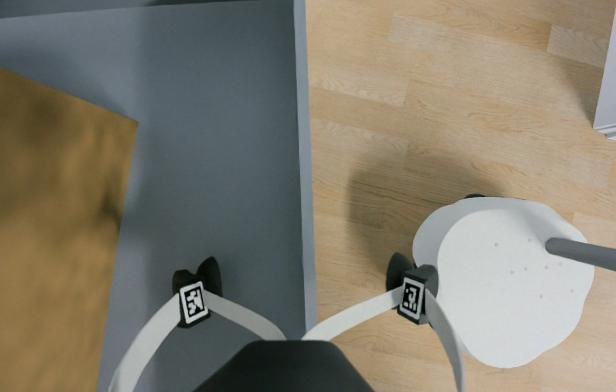

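Close and then rotate roughly straight; pull +n.

>>> move:
  r2: {"joints":{"gripper_m":-0.035}}
  blocking: false

>>> wait:
  seconds: 2.5

>>> move:
  r2: {"base":{"translate_m":-0.3,"strafe_m":-0.06},"pace":"slow"}
  blocking: false

>>> wait:
  seconds: 5
  cameras: ["r1_head_right_camera","r2_wrist_camera","r2_head_right_camera"]

Scene clock: 1027.47 s.
move: r2 moving
r1: as last shown
r1.lidar_m: 0.46 0.33 0.25 - 0.25 0.27 0.58 0.47 0.25 0.25 0.25 0.25
r1.on_its_own: the wheels are slack since a contact_stop
r1.motor_effort: lift_m=+19(20) arm_m=+4(4) wheel_0=-1(1) wheel_1=+0(0) wheel_2=+0(0)
r1.servo_current: wrist_yaw_rad=46(72) wrist_pitch_rad=39(46) wrist_roll_rad=33(52) gripper_m=39(39)
r1.contact_limits: strafe_m 0.6
r1.wrist_depth_mm: - 135 - - 384 228 173 / - 122 145 - 389 229 175 / - 124 178 - 397 245 176 / 109 135 213 - 402 233 178 / 216 - - - 370 235 178 / 525 621 194 1182 191 235 178 / 220 535 741 153 373 210 178
r2.base_odometry: x=-4.081 y=-1.073 heading=+0.286
r2.turned_by_wheels: +0.000
r2.turned_by_imu: +0.000
r2.base_tilt: forward=-0.6 right=+0.0
r2.lidar_m: 0.44 0.46 0.49 0.52 0.56 3.29 3.22 0.67 0.51 1.54 2.51 0.51
r2.base_status: not commanded
r2.joint_positions: lift_m=+0.936 arm_m=+0.335 wrist_yaw_rad=+0.001 wrist_pitch_rad=+1.573 wrist_roll_rad=+1.412 gripper_m=+0.083
r2.joint_status: gripper_m moving
r2.measured_speeds: all 0
r2.motor_effort: lift_m=+14(14) arm_m=-7(7) wheel_0=-1(1) wheel_1=+3(4) wheel_2=+0(0)
r2.servo_current: wrist_yaw_rad=52(52) wrist_pitch_rad=39(46) wrist_roll_rad=39(52) gripper_m=137(137)
r2.contact_limits: lift_m 0.2
r2.hand_pose: x=+0.5055 y=-0.0874 z=+0.8261 quat_wxyz=(+0.538, +0.458, +0.539, -0.459) (m; r2's base frame)
r2.wrist_depth_mm: - - - 1042 1042 1042 1025 / 156 - - 1025 1042 1042 1042 / 177 230 - 1042 1025 1025 1060 / 176 244 - 188 1042 1042 1025 / 189 245 - - 1042 - - / 191 242 190 - 189 - - / 196 249 - - 1042 - 1078
pictures: none

Scene clock: 1029.00 s.
earlier move: r2 done
r1.base_odometry: x=-2.023 y=-0.343 heading=-2.321
r1.turned_by_wheels: +0.000
r1.turned_by_imu: +0.000
r1.base_tilt: forward=-1.6 right=+1.2
r1.lidar_m: 0.44 0.31 0.25 - 0.25 0.27 0.55 0.45 0.26 0.25 0.25 0.25
r1.base_status: not commanded
r1.joint_positions: lift_m=+0.124 arm_m=+0.000 wrist_yaw_rad=+3.196 wrist_pitch_rad=+0.002 wrist_roll_rad=+0.000 gripper_m=+0.056
r1.joint_status: not commanded
r1.measured_speeds: all 0
r1.on_its_own: the wheels are slack since a contact_stop
r1.motor_effort: lift_m=+19(20) arm_m=+4(4) wheel_0=+0(1) wheel_1=+0(0) wheel_2=+0(0)
r1.servo_current: wrist_yaw_rad=33(72) wrist_pitch_rad=46(46) wrist_roll_rad=59(65) gripper_m=39(52)
r1.contact_limits: strafe_m 0.6
r1.hand_pose: x=-0.1218 y=+0.0716 z=+0.3019 quat_wxyz=(-0.027, -0.001, +0.000, +1.000) (m; r1's base frame)
r1.wrist_depth_mm: - 135 - - 387 228 173 / - 122 145 - 392 229 175 / - 124 179 - 394 245 176 / 109 136 213 - 399 233 177 / 216 - - - 370 236 179 / 521 621 194 1182 190 235 179 / 220 549 750 153 373 208 179
r2.base_odometry: x=-4.081 y=-1.073 heading=+0.286
r2.turned_by_wheels: +0.000
r2.turned_by_imu: +0.000
r2.base_tilt: forward=-0.6 right=+0.0
r2.lidar_m: 0.46 0.44 0.48 0.53 0.56 3.28 3.22 0.60 0.51 1.55 2.49 0.53
r2.base_status: not commanded
r2.joint_positions: lift_m=+0.936 arm_m=+0.335 wrist_yaw_rad=+0.001 wrist_pitch_rad=+1.573 wrist_roll_rad=+1.412 gripper_m=-0.033
r2.joint_status: all done
r2.measured_speeds: all 0
r2.motor_effort: lift_m=+18(18) arm_m=-6(7) wheel_0=+0(1) wheel_1=+3(4) wheel_2=+0(1)
r2.servo_current: wrist_yaw_rad=46(59) wrist_pitch_rad=39(46) wrist_roll_rad=46(59) gripper_m=150(247)
r2.contact_limits: lift_m 0.2
r2.hand_pose: x=+0.5054 y=-0.0874 z=+0.8258 quat_wxyz=(+0.538, +0.458, +0.539, -0.459) (m; r2's base frame)
r2.wrist_depth_mm: - - - 1042 1025 1060 1042 / - - - 1025 1042 1060 1042 / 175 229 - - 1042 1042 1042 / 185 244 - 1042 1042 1060 1042 / 192 252 - 202 1042 - 768 / 193 248 182 198 177 - - / 207 - - - 1060 - 1060
wait: 1.53 of 2.5 s (r2 has come to rest)
pictures: none

Scene clock: 1029.50 s.
move: r2 moving
r1: as last shown
r1.lidar_m: 0.46 0.30 0.25 - 0.25 0.26 0.60 0.46 0.27 0.25 0.25 0.25
r1.on_its_own: the wheels are slack since a contact_stop
r1.motor_effort: lift_m=+20(20) arm_m=+4(4) wheel_0=+0(1) wheel_1=+0(0) wheel_2=+0(0)
r1.servo_current: wrist_yaw_rad=52(59) wrist_pitch_rad=39(46) wrist_roll_rad=52(59) gripper_m=39(46)
r1.contact_limits: strafe_m 0.6
r1.wrist_depth_mm: - 134 - - 387 226 173 / - 123 145 - 389 229 174 / - 124 178 - 397 244 176 / 109 135 213 - 404 234 178 / 228 - - - 370 235 178 / 530 615 194 1182 191 236 178 / 222 544 759 154 375 208 178
r2.base_odometry: x=-4.092 y=-1.079 heading=+0.286
r2.turned_by_wheels: +0.000
r2.turned_by_imu: +0.000
r2.base_tilt: forward=-0.6 right=+0.0
r2.lidar_m: 0.46 0.45 0.51 0.52 0.54 3.26 3.19 3.43 0.51 1.45 2.49 0.54
r2.base_status: translate_m moving; strafe_m moving
r2.joint_positions: lift_m=+0.936 arm_m=+0.335 wrist_yaw_rad=+0.001 wrist_pitch_rad=+1.572 wrist_roll_rad=+1.412 gripper_m=-0.033
r2.joint_status: not commanded
r2.measured_speeds: translate_m=-0.049 strafe_m=-0.010 rotate_rad=+0.000 lift_m=+0.000 arm_m=+0.000 wrist_yaw_rad=+0.000 wrist_pitch_rad=-0.019 wrist_roll_rad=+0.000
r2.motor_effort: lift_m=+18(18) arm_m=-6(7) wheel_0=-3(10) wheel_1=-6(8) wheel_2=+11(11)
r2.servo_current: wrist_yaw_rad=39(59) wrist_pitch_rad=39(52) wrist_roll_rad=39(52) gripper_m=143(150)
r2.contact_limits: lift_m 0.2
r2.hand_pose: x=+0.5059 y=-0.0874 z=+0.8258 quat_wxyz=(+0.538, +0.458, +0.538, -0.459) (m; r2's base frame)
r2.wrist_depth_mm: - - - 1025 1042 1025 1008 / 171 - - 1025 1025 1025 1042 / 178 236 - 1042 1042 1042 1042 / 191 241 - 1025 1042 1060 1042 / 195 253 - 209 1060 - - / 200 256 182 198 179 - - / 216 - - - - 118 1060
pictures: none

Scene clock: 1033.33 s.
earlier move: r2 done
r1.base_odometry: x=-2.023 y=-0.343 heading=-2.321
r1.turned_by_wheels: +0.000
r1.turned_by_imu: +0.000
r1.base_tilt: forward=-1.6 right=+1.3
r1.lidar_m: 5.01 0.33 0.25 - 0.25 0.25 0.59 0.39 0.25 0.25 0.25 0.30
r1.base_status: not commanded
r1.joint_positions: lift_m=+0.124 arm_m=+0.000 wrist_yaw_rad=+3.196 wrist_pitch_rad=+0.002 wrist_roll_rad=+0.000 gripper_m=+0.056
r1.joint_status: not commanded
r1.measured_speeds: all 0
r1.on_its_own: the wheels are slack since a contact_stop
r1.motor_effort: lift_m=+19(20) arm_m=+4(4) wheel_0=+0(1) wheel_1=+0(0) wheel_2=+0(0)
r1.servo_current: wrist_yaw_rad=39(72) wrist_pitch_rad=39(52) wrist_roll_rad=39(65) gripper_m=39(52)
r1.contact_limits: strafe_m 0.6
r1.hand_pose: x=-0.1218 y=+0.0716 z=+0.3019 quat_wxyz=(-0.027, -0.001, +0.000, +1.000) (m; r1's base frame)
r1.wrist_depth_mm: - 135 - - 387 227 173 / - 123 145 - 392 229 175 / - 124 178 - 394 245 176 / 109 135 213 - 399 232 177 / 228 878 - - 368 234 178 / 224 866 192 1182 191 236 179 / 221 164 750 153 375 208 178
r2.base_odometry: x=-4.351 y=-1.216 heading=+0.286
r2.turned_by_wheels: +0.001
r2.turned_by_imu: +0.003
r2.base_tilt: forward=-0.7 right=+0.1
r2.lidar_m: 0.46 0.50 0.62 0.58 2.68 2.97 2.93 2.93 0.37 0.35 2.42 0.54
r2.base_status: done
r2.joint_positions: lift_m=+0.936 arm_m=+0.335 wrist_yaw_rad=+0.002 wrist_pitch_rad=+1.567 wrist_roll_rad=+1.412 gripper_m=-0.033
r2.joint_status: not commanded
r2.measured_speeds: all 0
r2.motor_effort: lift_m=+18(18) arm_m=-6(7) wheel_0=+1(10) wheel_1=-4(8) wheel_2=+10(19)
r2.servo_current: wrist_yaw_rad=46(59) wrist_pitch_rad=46(59) wrist_roll_rad=59(65) gripper_m=117(150)
r2.contact_limits: lift_m 0.2
r2.hand_pose: x=+0.5074 y=-0.0874 z=+0.8258 quat_wxyz=(+0.540, +0.459, +0.537, -0.457) (m; r2's base frame)
r2.wrist_depth_mm: - - - - 1042 1025 - / 156 - - 1025 1042 1042 - / 176 235 - - 1025 1025 1025 / 187 248 - - 1042 1042 1025 / 196 254 - 215 1060 - - / 210 253 180 191 179 - - / 223 - - - - - 1042
wait: 3.83 of 5 s (r2 has come to rest)
pictures: r1_head_right_camera, r2_head_right_camera, r2_wrist_camera
Images, in order (width x height): r1_head_right_camera 420x672, r2_head_right_camera 420x672, r2_wrist_camera 616x392.

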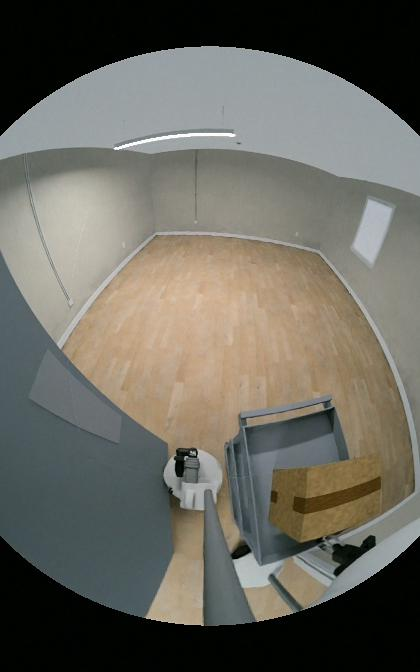

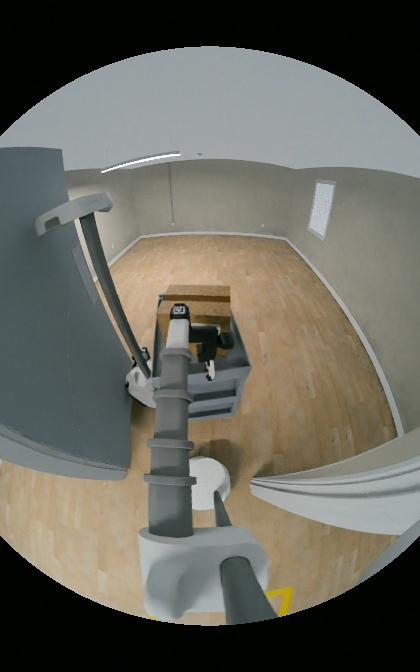

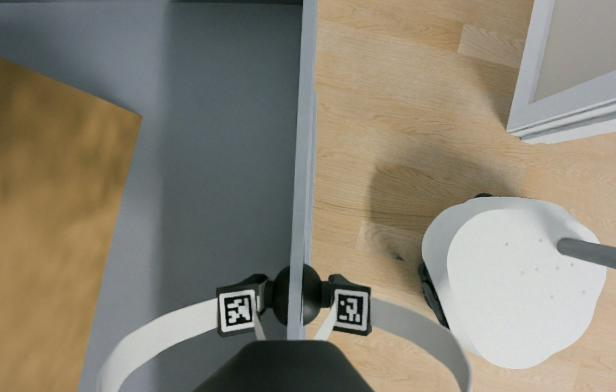

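>>> move:
  r2: {"base":{"translate_m":-0.45,"strafe_m":0.05},"pace":"slow"}
  blocking: false

>>> wait:
  seconds: 7
  cameras: ["r1_head_right_camera","r2_wrist_camera","r2_head_right_camera","r2_head_left_camera"]

Scene clock: 1044.90 s.
move: r2 moving
r1: as last shown
r1.lidar_m: 5.01 0.33 0.25 - 0.25 0.25 0.56 0.39 0.25 0.25 0.25 0.28
r1.on_its_own: the wheels are slack since a contact_stop
r1.motor_effort: lift_m=+20(20) arm_m=+4(4) wheel_0=+0(1) wheel_1=+0(0) wheel_2=+0(0)
r1.servo_current: wrist_yaw_rad=52(59) wrist_pitch_rad=39(52) wrist_roll_rad=52(59) gripper_m=39(46)
r1.contact_limits: strafe_m 0.6
r1.wrist_depth_mm: - 135 - - 387 226 174 / - 122 145 - 392 229 175 / - 124 179 - 397 245 176 / 109 135 213 - 402 233 178 / 228 891 - - 370 233 178 / 224 866 193 1205 191 235 178 / 222 164 750 153 375 210 179
r2.base_odometry: x=-4.364 y=-1.218 heading=+0.287
r2.turned_by_wheels: +0.001
r2.turned_by_imu: +0.001
r2.base_tilt: forward=-0.7 right=+0.1
r2.lidar_m: 0.46 0.50 0.60 0.58 2.69 2.94 2.92 2.96 0.37 0.35 2.40 0.52
r2.base_status: translate_m moving; strafe_m moving
r2.joint_positions: lift_m=+0.936 arm_m=+0.335 wrist_yaw_rad=+0.002 wrist_pitch_rad=+1.567 wrist_roll_rad=+1.412 gripper_m=-0.033
r2.joint_status: not commanded
r2.measured_speeds: translate_m=-0.049 strafe_m=+0.005 rotate_rad=-0.002 lift_m=+0.000 arm_m=+0.000 wrist_yaw_rad=+0.000 wrist_pitch_rad=+0.000 wrist_roll_rad=+0.000
r2.motor_effort: lift_m=+18(18) arm_m=-7(7) wheel_0=-2(6) wheel_1=-6(7) wheel_2=+16(16)
r2.servo_current: wrist_yaw_rad=39(52) wrist_pitch_rad=39(46) wrist_roll_rad=52(52) gripper_m=124(124)
r2.contact_limits: lift_m 0.2
r2.hand_pose: x=+0.5074 y=-0.0874 z=+0.8258 quat_wxyz=(+0.540, +0.459, +0.537, -0.457) (m; r2's base frame)
r2.wrist_depth_mm: - - - - 1042 1025 - / 171 - - - 1025 1008 - / 179 239 - - 1025 1025 1008 / 195 247 - 1042 1060 1025 1008 / 203 258 - 1060 1042 - - / 213 159 183 188 177 - - / 226 137 - - - 1042 1025
pictures: none

Scene clock: 1050.20 s.
earlier move: r2 done
r1.base_odometry: x=-2.023 y=-0.343 heading=-2.321
r1.turned_by_wheels: +0.000
r1.turned_by_imu: +0.000
r1.base_tilt: forward=-1.6 right=+1.3
r1.lidar_m: 5.01 0.31 0.25 - 0.25 0.25 0.54 0.46 0.35 0.36 2.96 4.16
r1.base_status: not commanded
r1.joint_positions: lift_m=+0.124 arm_m=+0.000 wrist_yaw_rad=+3.196 wrist_pitch_rad=+0.002 wrist_roll_rad=+0.000 gripper_m=+0.056
r1.joint_status: not commanded
r1.measured_speeds: all 0
r1.on_its_own: the wheels are slack since a contact_stop
r1.motor_effort: lift_m=+20(20) arm_m=+4(4) wheel_0=+0(1) wheel_1=+0(0) wheel_2=+0(0)
r1.servo_current: wrist_yaw_rad=46(72) wrist_pitch_rad=39(52) wrist_roll_rad=33(65) gripper_m=39(52)
r1.contact_limits: strafe_m 0.6
r1.hand_pose: x=-0.1218 y=+0.0716 z=+0.3019 quat_wxyz=(-0.027, -0.001, +0.000, +1.000) (m; r1's base frame)
r1.wrist_depth_mm: - 135 - - 387 227 173 / - 122 145 - 389 229 175 / - 124 178 - 394 244 176 / 109 135 213 - 399 233 177 / 216 1229 1921 - 373 235 178 / 569 788 191 1160 191 236 178 / 222 759 741 154 373 208 178
r2.base_odometry: x=-4.797 y=-1.294 heading=+0.285
r2.turned_by_wheels: -0.002
r2.turned_by_imu: -0.004
r2.base_tilt: forward=-0.6 right=+0.1
r2.lidar_m: 0.50 0.60 0.71 1.98 2.69 2.55 2.46 2.65 2.30 1.06 0.50 0.51
r2.base_status: done
r2.joint_positions: lift_m=+0.936 arm_m=+0.335 wrist_yaw_rad=+0.001 wrist_pitch_rad=+1.567 wrist_roll_rad=+1.412 gripper_m=-0.033
r2.joint_status: not commanded
r2.measured_speeds: all 0
r2.motor_effort: lift_m=+18(18) arm_m=-6(7) wheel_0=-10(16) wheel_1=-7(11) wheel_2=+3(16)
r2.servo_current: wrist_yaw_rad=33(65) wrist_pitch_rad=39(46) wrist_roll_rad=52(65) gripper_m=124(130)
r2.contact_limits: lift_m 0.2
r2.hand_pose: x=+0.5074 y=-0.0874 z=+0.8258 quat_wxyz=(+0.539, +0.459, +0.537, -0.457) (m; r2's base frame)
r2.wrist_depth_mm: 136 175 - - - 1008 1025 / 157 202 - - 917 1025 1025 / 162 227 - - 1042 1042 1042 / 192 249 - - 1025 1025 1042 / 215 - - - 1042 - - / 242 - 181 196 176 - - / - - - - 1025 1042 1042
wait: 5.30 of 7 s (r2 has come to rest)
pictures: r1_head_right_camera, r2_head_left_camera, r2_head_right_camera, r2_wrist_camera
Images, in order (width x height): r1_head_right_camera 420x672, r2_head_left_camera 420x672, r2_head_right_camera 420x672, r2_wrist_camera 616x392.

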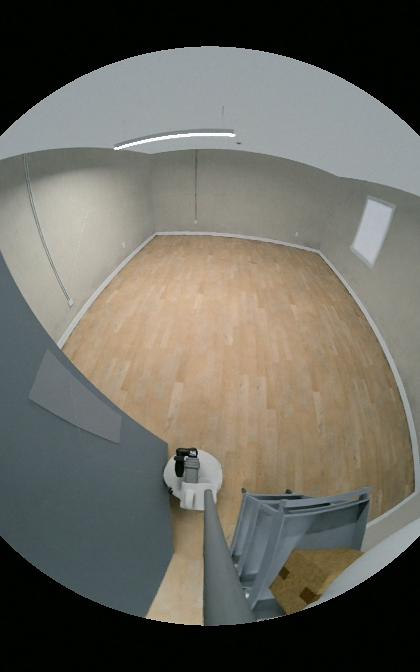

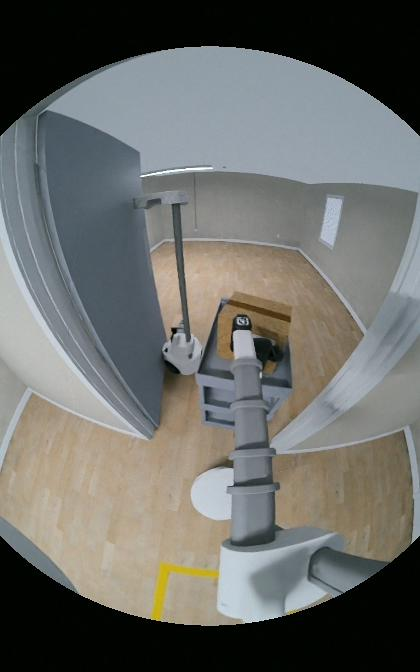

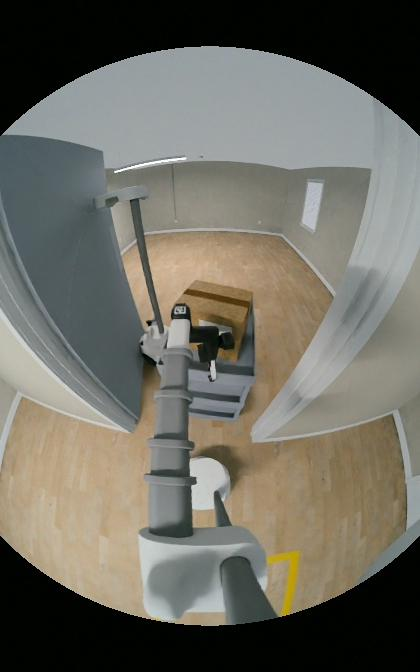

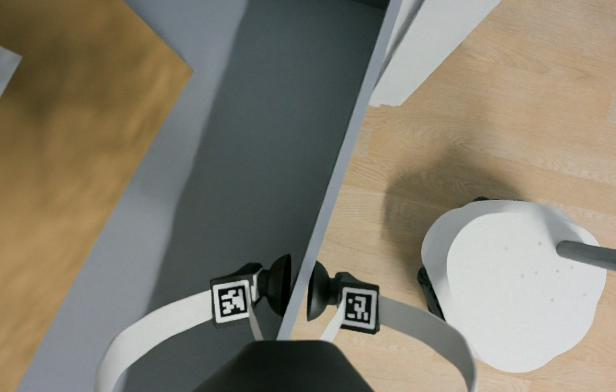

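>>> move:
  r2: {"base":{"translate_m":-0.45,"strafe_m":0.07},"pace":"slow","contact_limits":{"translate_m":0.4}}
  blocking: false

>>> wait:
  seconds: 7
  cameras: ["r1_head_right_camera","r2_wrist_camera","r2_head_right_camera","r2_head_left_camera"]

Scene clock: 1068.53 s.
move: r2 moving
r1: as last shown
r1.lidar_m: 5.02 0.32 0.25 - 0.25 0.28 0.59 0.45 0.36 0.35 2.94 4.20
r1.on_its_own: the wheels are slack since a contact_stop
r1.servo_current: wrist_yaw_rad=39(52) wrist_pitch_rad=33(46) wrist_roll_rad=59(65) gripper_m=46(46)
r1.contact_limits: strafe_m 0.6
r1.wrist_depth_mm: - 134 - - 387 226 173 / - 123 145 - 392 229 174 / - 124 178 - 397 245 176 / 109 135 213 - 402 233 177 / 216 1229 1708 - 368 234 178 / 569 788 191 1160 191 236 178 / 223 741 750 153 373 209 179
r2.base_odometry: x=-4.809 y=-1.296 heading=+0.284
r2.turned_by_wheels: -0.001
r2.turned_by_imu: -0.001
r2.base_tilt: forward=-0.6 right=+0.1
r2.lidar_m: 0.51 0.59 0.72 2.03 2.65 2.49 2.45 2.62 2.30 1.11 0.51 0.50
r2.base_status: translate_m moving; strafe_m moving
r2.joint_positions: lift_m=+0.936 arm_m=+0.335 wrist_yaw_rad=+0.001 wrist_pitch_rad=+1.567 wrist_roll_rad=+1.412 gripper_m=-0.033
r2.joint_status: not commanded
r2.measured_speeds: translate_m=-0.049 strafe_m=+0.008 rotate_rad=+0.001 lift_m=+0.000 arm_m=+0.000 wrist_yaw_rad=+0.000 wrist_pitch_rad=+0.000 wrist_roll_rad=+0.000
r2.motor_effort: lift_m=+18(18) arm_m=-7(7) wheel_0=-14(16) wheel_1=-9(10) wheel_2=+7(9)
r2.servo_current: wrist_yaw_rad=52(52) wrist_pitch_rad=46(46) wrist_roll_rad=46(59) gripper_m=124(130)
r2.contact_limits: lift_m 0.2; translate_m 0.4
r2.hand_pose: x=+0.5074 y=-0.0874 z=+0.8258 quat_wxyz=(+0.539, +0.459, +0.537, -0.457) (m; r2's base frame)
r2.wrist_depth_mm: 140 181 - - - 1025 1025 / 156 211 - - 1025 1025 1042 / 175 227 - - 1042 1025 1025 / 199 249 - - 1042 1025 1008 / 229 - - 206 1042 - - / 243 156 179 195 177 - - / - 132 - - - - -
pictures: none

Scene clock: 1073.87 s.
earlier move: r2 done
r1.base_odometry: x=-2.023 y=-0.343 heading=-2.321
r1.turned_by_wheels: +0.000
r1.turned_by_imu: +0.000
r1.base_tilt: forward=-1.6 right=+1.3
r1.lidar_m: 5.01 0.32 0.25 - 0.25 0.26 0.59 0.71 0.73 2.76 2.95 4.17
r1.base_status: not commanded
r1.joint_positions: lift_m=+0.124 arm_m=+0.000 wrist_yaw_rad=+3.196 wrist_pitch_rad=+0.002 wrist_roll_rad=+0.000 gripper_m=+0.056
r1.joint_status: not commanded
r1.measured_speeds: all 0
r1.on_its_own: the wheels are slack since a contact_stop
r1.motor_effort: lift_m=+19(20) arm_m=+4(4) wheel_0=+0(1) wheel_1=+0(0) wheel_2=+0(0)
r1.servo_current: wrist_yaw_rad=46(78) wrist_pitch_rad=46(52) wrist_roll_rad=39(72) gripper_m=39(52)
r1.contact_limits: strafe_m 0.6
r1.hand_pose: x=-0.1218 y=+0.0716 z=+0.3019 quat_wxyz=(-0.027, -0.001, +0.000, +1.000) (m; r1's base frame)
r1.wrist_depth_mm: - 135 - - 387 227 173 / - 123 145 - 392 229 175 / - 124 178 - 397 245 176 / 109 135 213 - 402 233 177 / 137 - 1708 - 368 234 178 / 225 1205 194 1205 191 236 178 / 750 750 750 154 373 208 178
r2.base_odometry: x=-5.248 y=-1.353 heading=+0.284
r2.turned_by_wheels: +0.000
r2.turned_by_imu: -0.003
r2.base_tilt: forward=-0.6 right=+0.1
r2.lidar_m: 0.49 0.97 1.26 2.46 2.62 2.06 2.02 2.15 2.30 2.28 1.07 0.45
r2.base_status: done
r2.joint_positions: lift_m=+0.936 arm_m=+0.335 wrist_yaw_rad=+0.001 wrist_pitch_rad=+1.567 wrist_roll_rad=+1.412 gripper_m=-0.033
r2.joint_status: not commanded
r2.measured_speeds: all 0
r2.motor_effort: lift_m=+18(18) arm_m=-7(7) wheel_0=-10(18) wheel_1=-6(10) wheel_2=+3(9)
r2.servo_current: wrist_yaw_rad=52(59) wrist_pitch_rad=39(52) wrist_roll_rad=59(59) gripper_m=124(130)
r2.contact_limits: lift_m 0.2; translate_m 0.4
r2.hand_pose: x=+0.5073 y=-0.0874 z=+0.8258 quat_wxyz=(+0.539, +0.459, +0.537, -0.458) (m; r2's base frame)
r2.wrist_depth_mm: 123 153 196 - 250 225 1025 / 140 185 248 - - 1025 1025 / 167 228 - - - 1060 1025 / 204 255 - - 1042 1025 1008 / 247 - - 200 1042 - - / - 156 178 201 178 - - / - 131 - - 1042 1042 1025
wait: 5.33 of 7 s (r2 has come to rest)
pictures: r1_head_right_camera, r2_head_left_camera, r2_head_right_camera, r2_wrist_camera
Images, in order (width x height): r1_head_right_camera 420x672, r2_head_left_camera 420x672, r2_head_right_camera 420x672, r2_wrist_camera 616x392.

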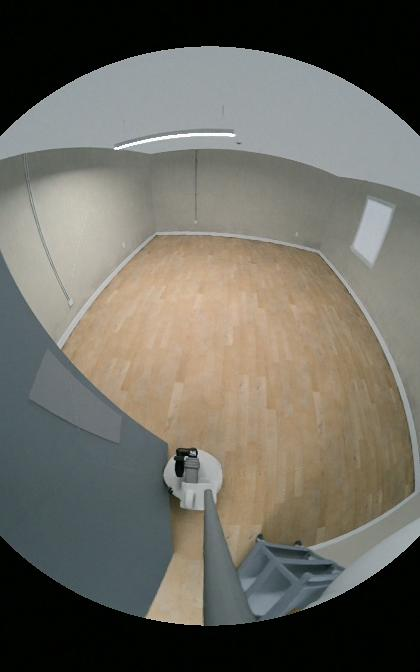

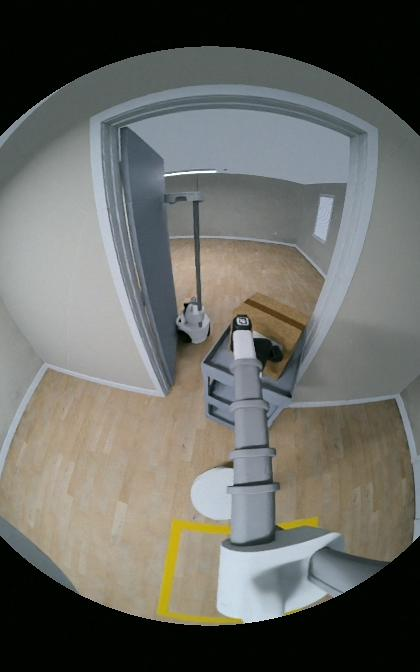

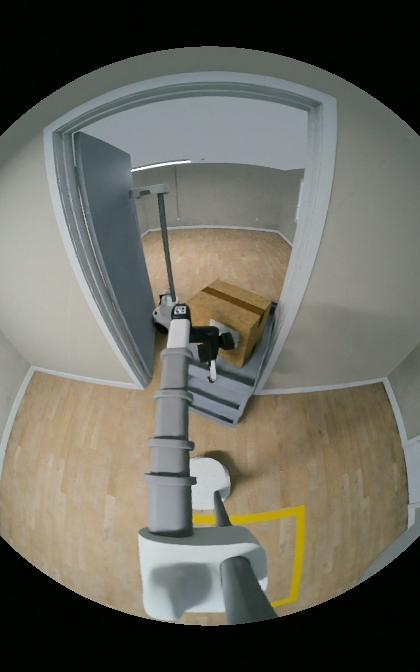

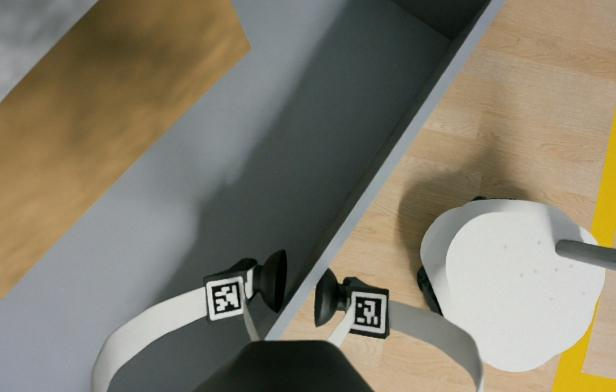

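>>> move:
  r2: {"base":{"translate_m":-0.12,"strafe_m":-0.16},"pace":"slow","contact_limits":{"translate_m":0.4,"strafe_m":0.4}}
  blocking: false

>>> wait:
  seconds: 4
  cameras: ["r2_wrist_camera","r2_head_right_camera","r2_head_left_camera"]

r2: "contact_limits": translate_m and strafe_m are given together and make one move, which takes one limit: state it under one of them only
Scene clock: 1087.13 s.
r1.base_odometry: x=-2.023 y=-0.343 heading=-2.321
r1.turned_by_wheels: +0.000
r1.turned_by_imu: +0.000
r1.base_tilt: forward=-1.6 right=+1.2
r1.lidar_m: 5.03 0.31 0.25 - 0.25 0.25 0.56 0.71 0.73 2.77 2.96 4.23
r1.base_status: not commanded
r1.joint_positions: lift_m=+0.124 arm_m=+0.000 wrist_yaw_rad=+3.196 wrist_pitch_rad=+0.002 wrist_roll_rad=+0.000 gripper_m=+0.056
r1.joint_status: not commanded
r1.measured_speeds: all 0
r1.on_its_own: the wheels are slack since a contact_stop
r1.motor_effort: lift_m=+20(20) arm_m=+4(4) wheel_0=+0(1) wheel_1=+0(0) wheel_2=+0(0)
r1.servo_current: wrist_yaw_rad=52(78) wrist_pitch_rad=39(52) wrist_roll_rad=72(72) gripper_m=39(52)
r1.contact_limits: strafe_m 0.6
r1.hand_pose: x=-0.1218 y=+0.0716 z=+0.3019 quat_wxyz=(-0.027, -0.001, +0.000, +1.000) (m; r1's base frame)
r1.wrist_depth_mm: - 135 - - 384 228 173 / - 123 144 - 392 229 174 / - 124 178 - 394 245 176 / 109 135 213 - 399 233 177 / 137 - 1708 - 370 234 178 / 225 1255 193 1160 191 236 178 / 768 750 750 153 375 208 178
r2.base_odometry: x=-5.248 y=-1.353 heading=+0.284
r2.turned_by_wheels: +0.000
r2.turned_by_imu: +0.000
r2.base_tilt: forward=-0.6 right=+0.1
r2.lidar_m: 0.48 0.97 1.27 2.46 2.59 2.09 2.01 2.15 2.32 2.28 1.06 0.46
r2.base_status: done
r2.joint_positions: lift_m=+0.936 arm_m=+0.335 wrist_yaw_rad=+0.001 wrist_pitch_rad=+1.567 wrist_roll_rad=+1.412 gripper_m=-0.033
r2.joint_status: not commanded
r2.measured_speeds: all 0
r2.motor_effort: lift_m=+18(18) arm_m=-7(7) wheel_0=-10(18) wheel_1=-6(10) wheel_2=+3(9)
r2.servo_current: wrist_yaw_rad=46(59) wrist_pitch_rad=39(52) wrist_roll_rad=59(59) gripper_m=124(130)
r2.contact_limits: lift_m 0.2; translate_m 0.4
r2.hand_pose: x=+0.5073 y=-0.0874 z=+0.8258 quat_wxyz=(+0.539, +0.459, +0.537, -0.458) (m; r2's base frame)
r2.wrist_depth_mm: 123 153 196 - 250 226 1042 / 140 186 248 - - 1025 1025 / 167 229 - - - 1025 1025 / 204 255 - - 1060 1025 1025 / 247 - - 200 1042 - - / - 156 179 200 178 - - / - 131 - - 1042 1042 1025
pictures: none

not run: a call was refused earlier in this reply.


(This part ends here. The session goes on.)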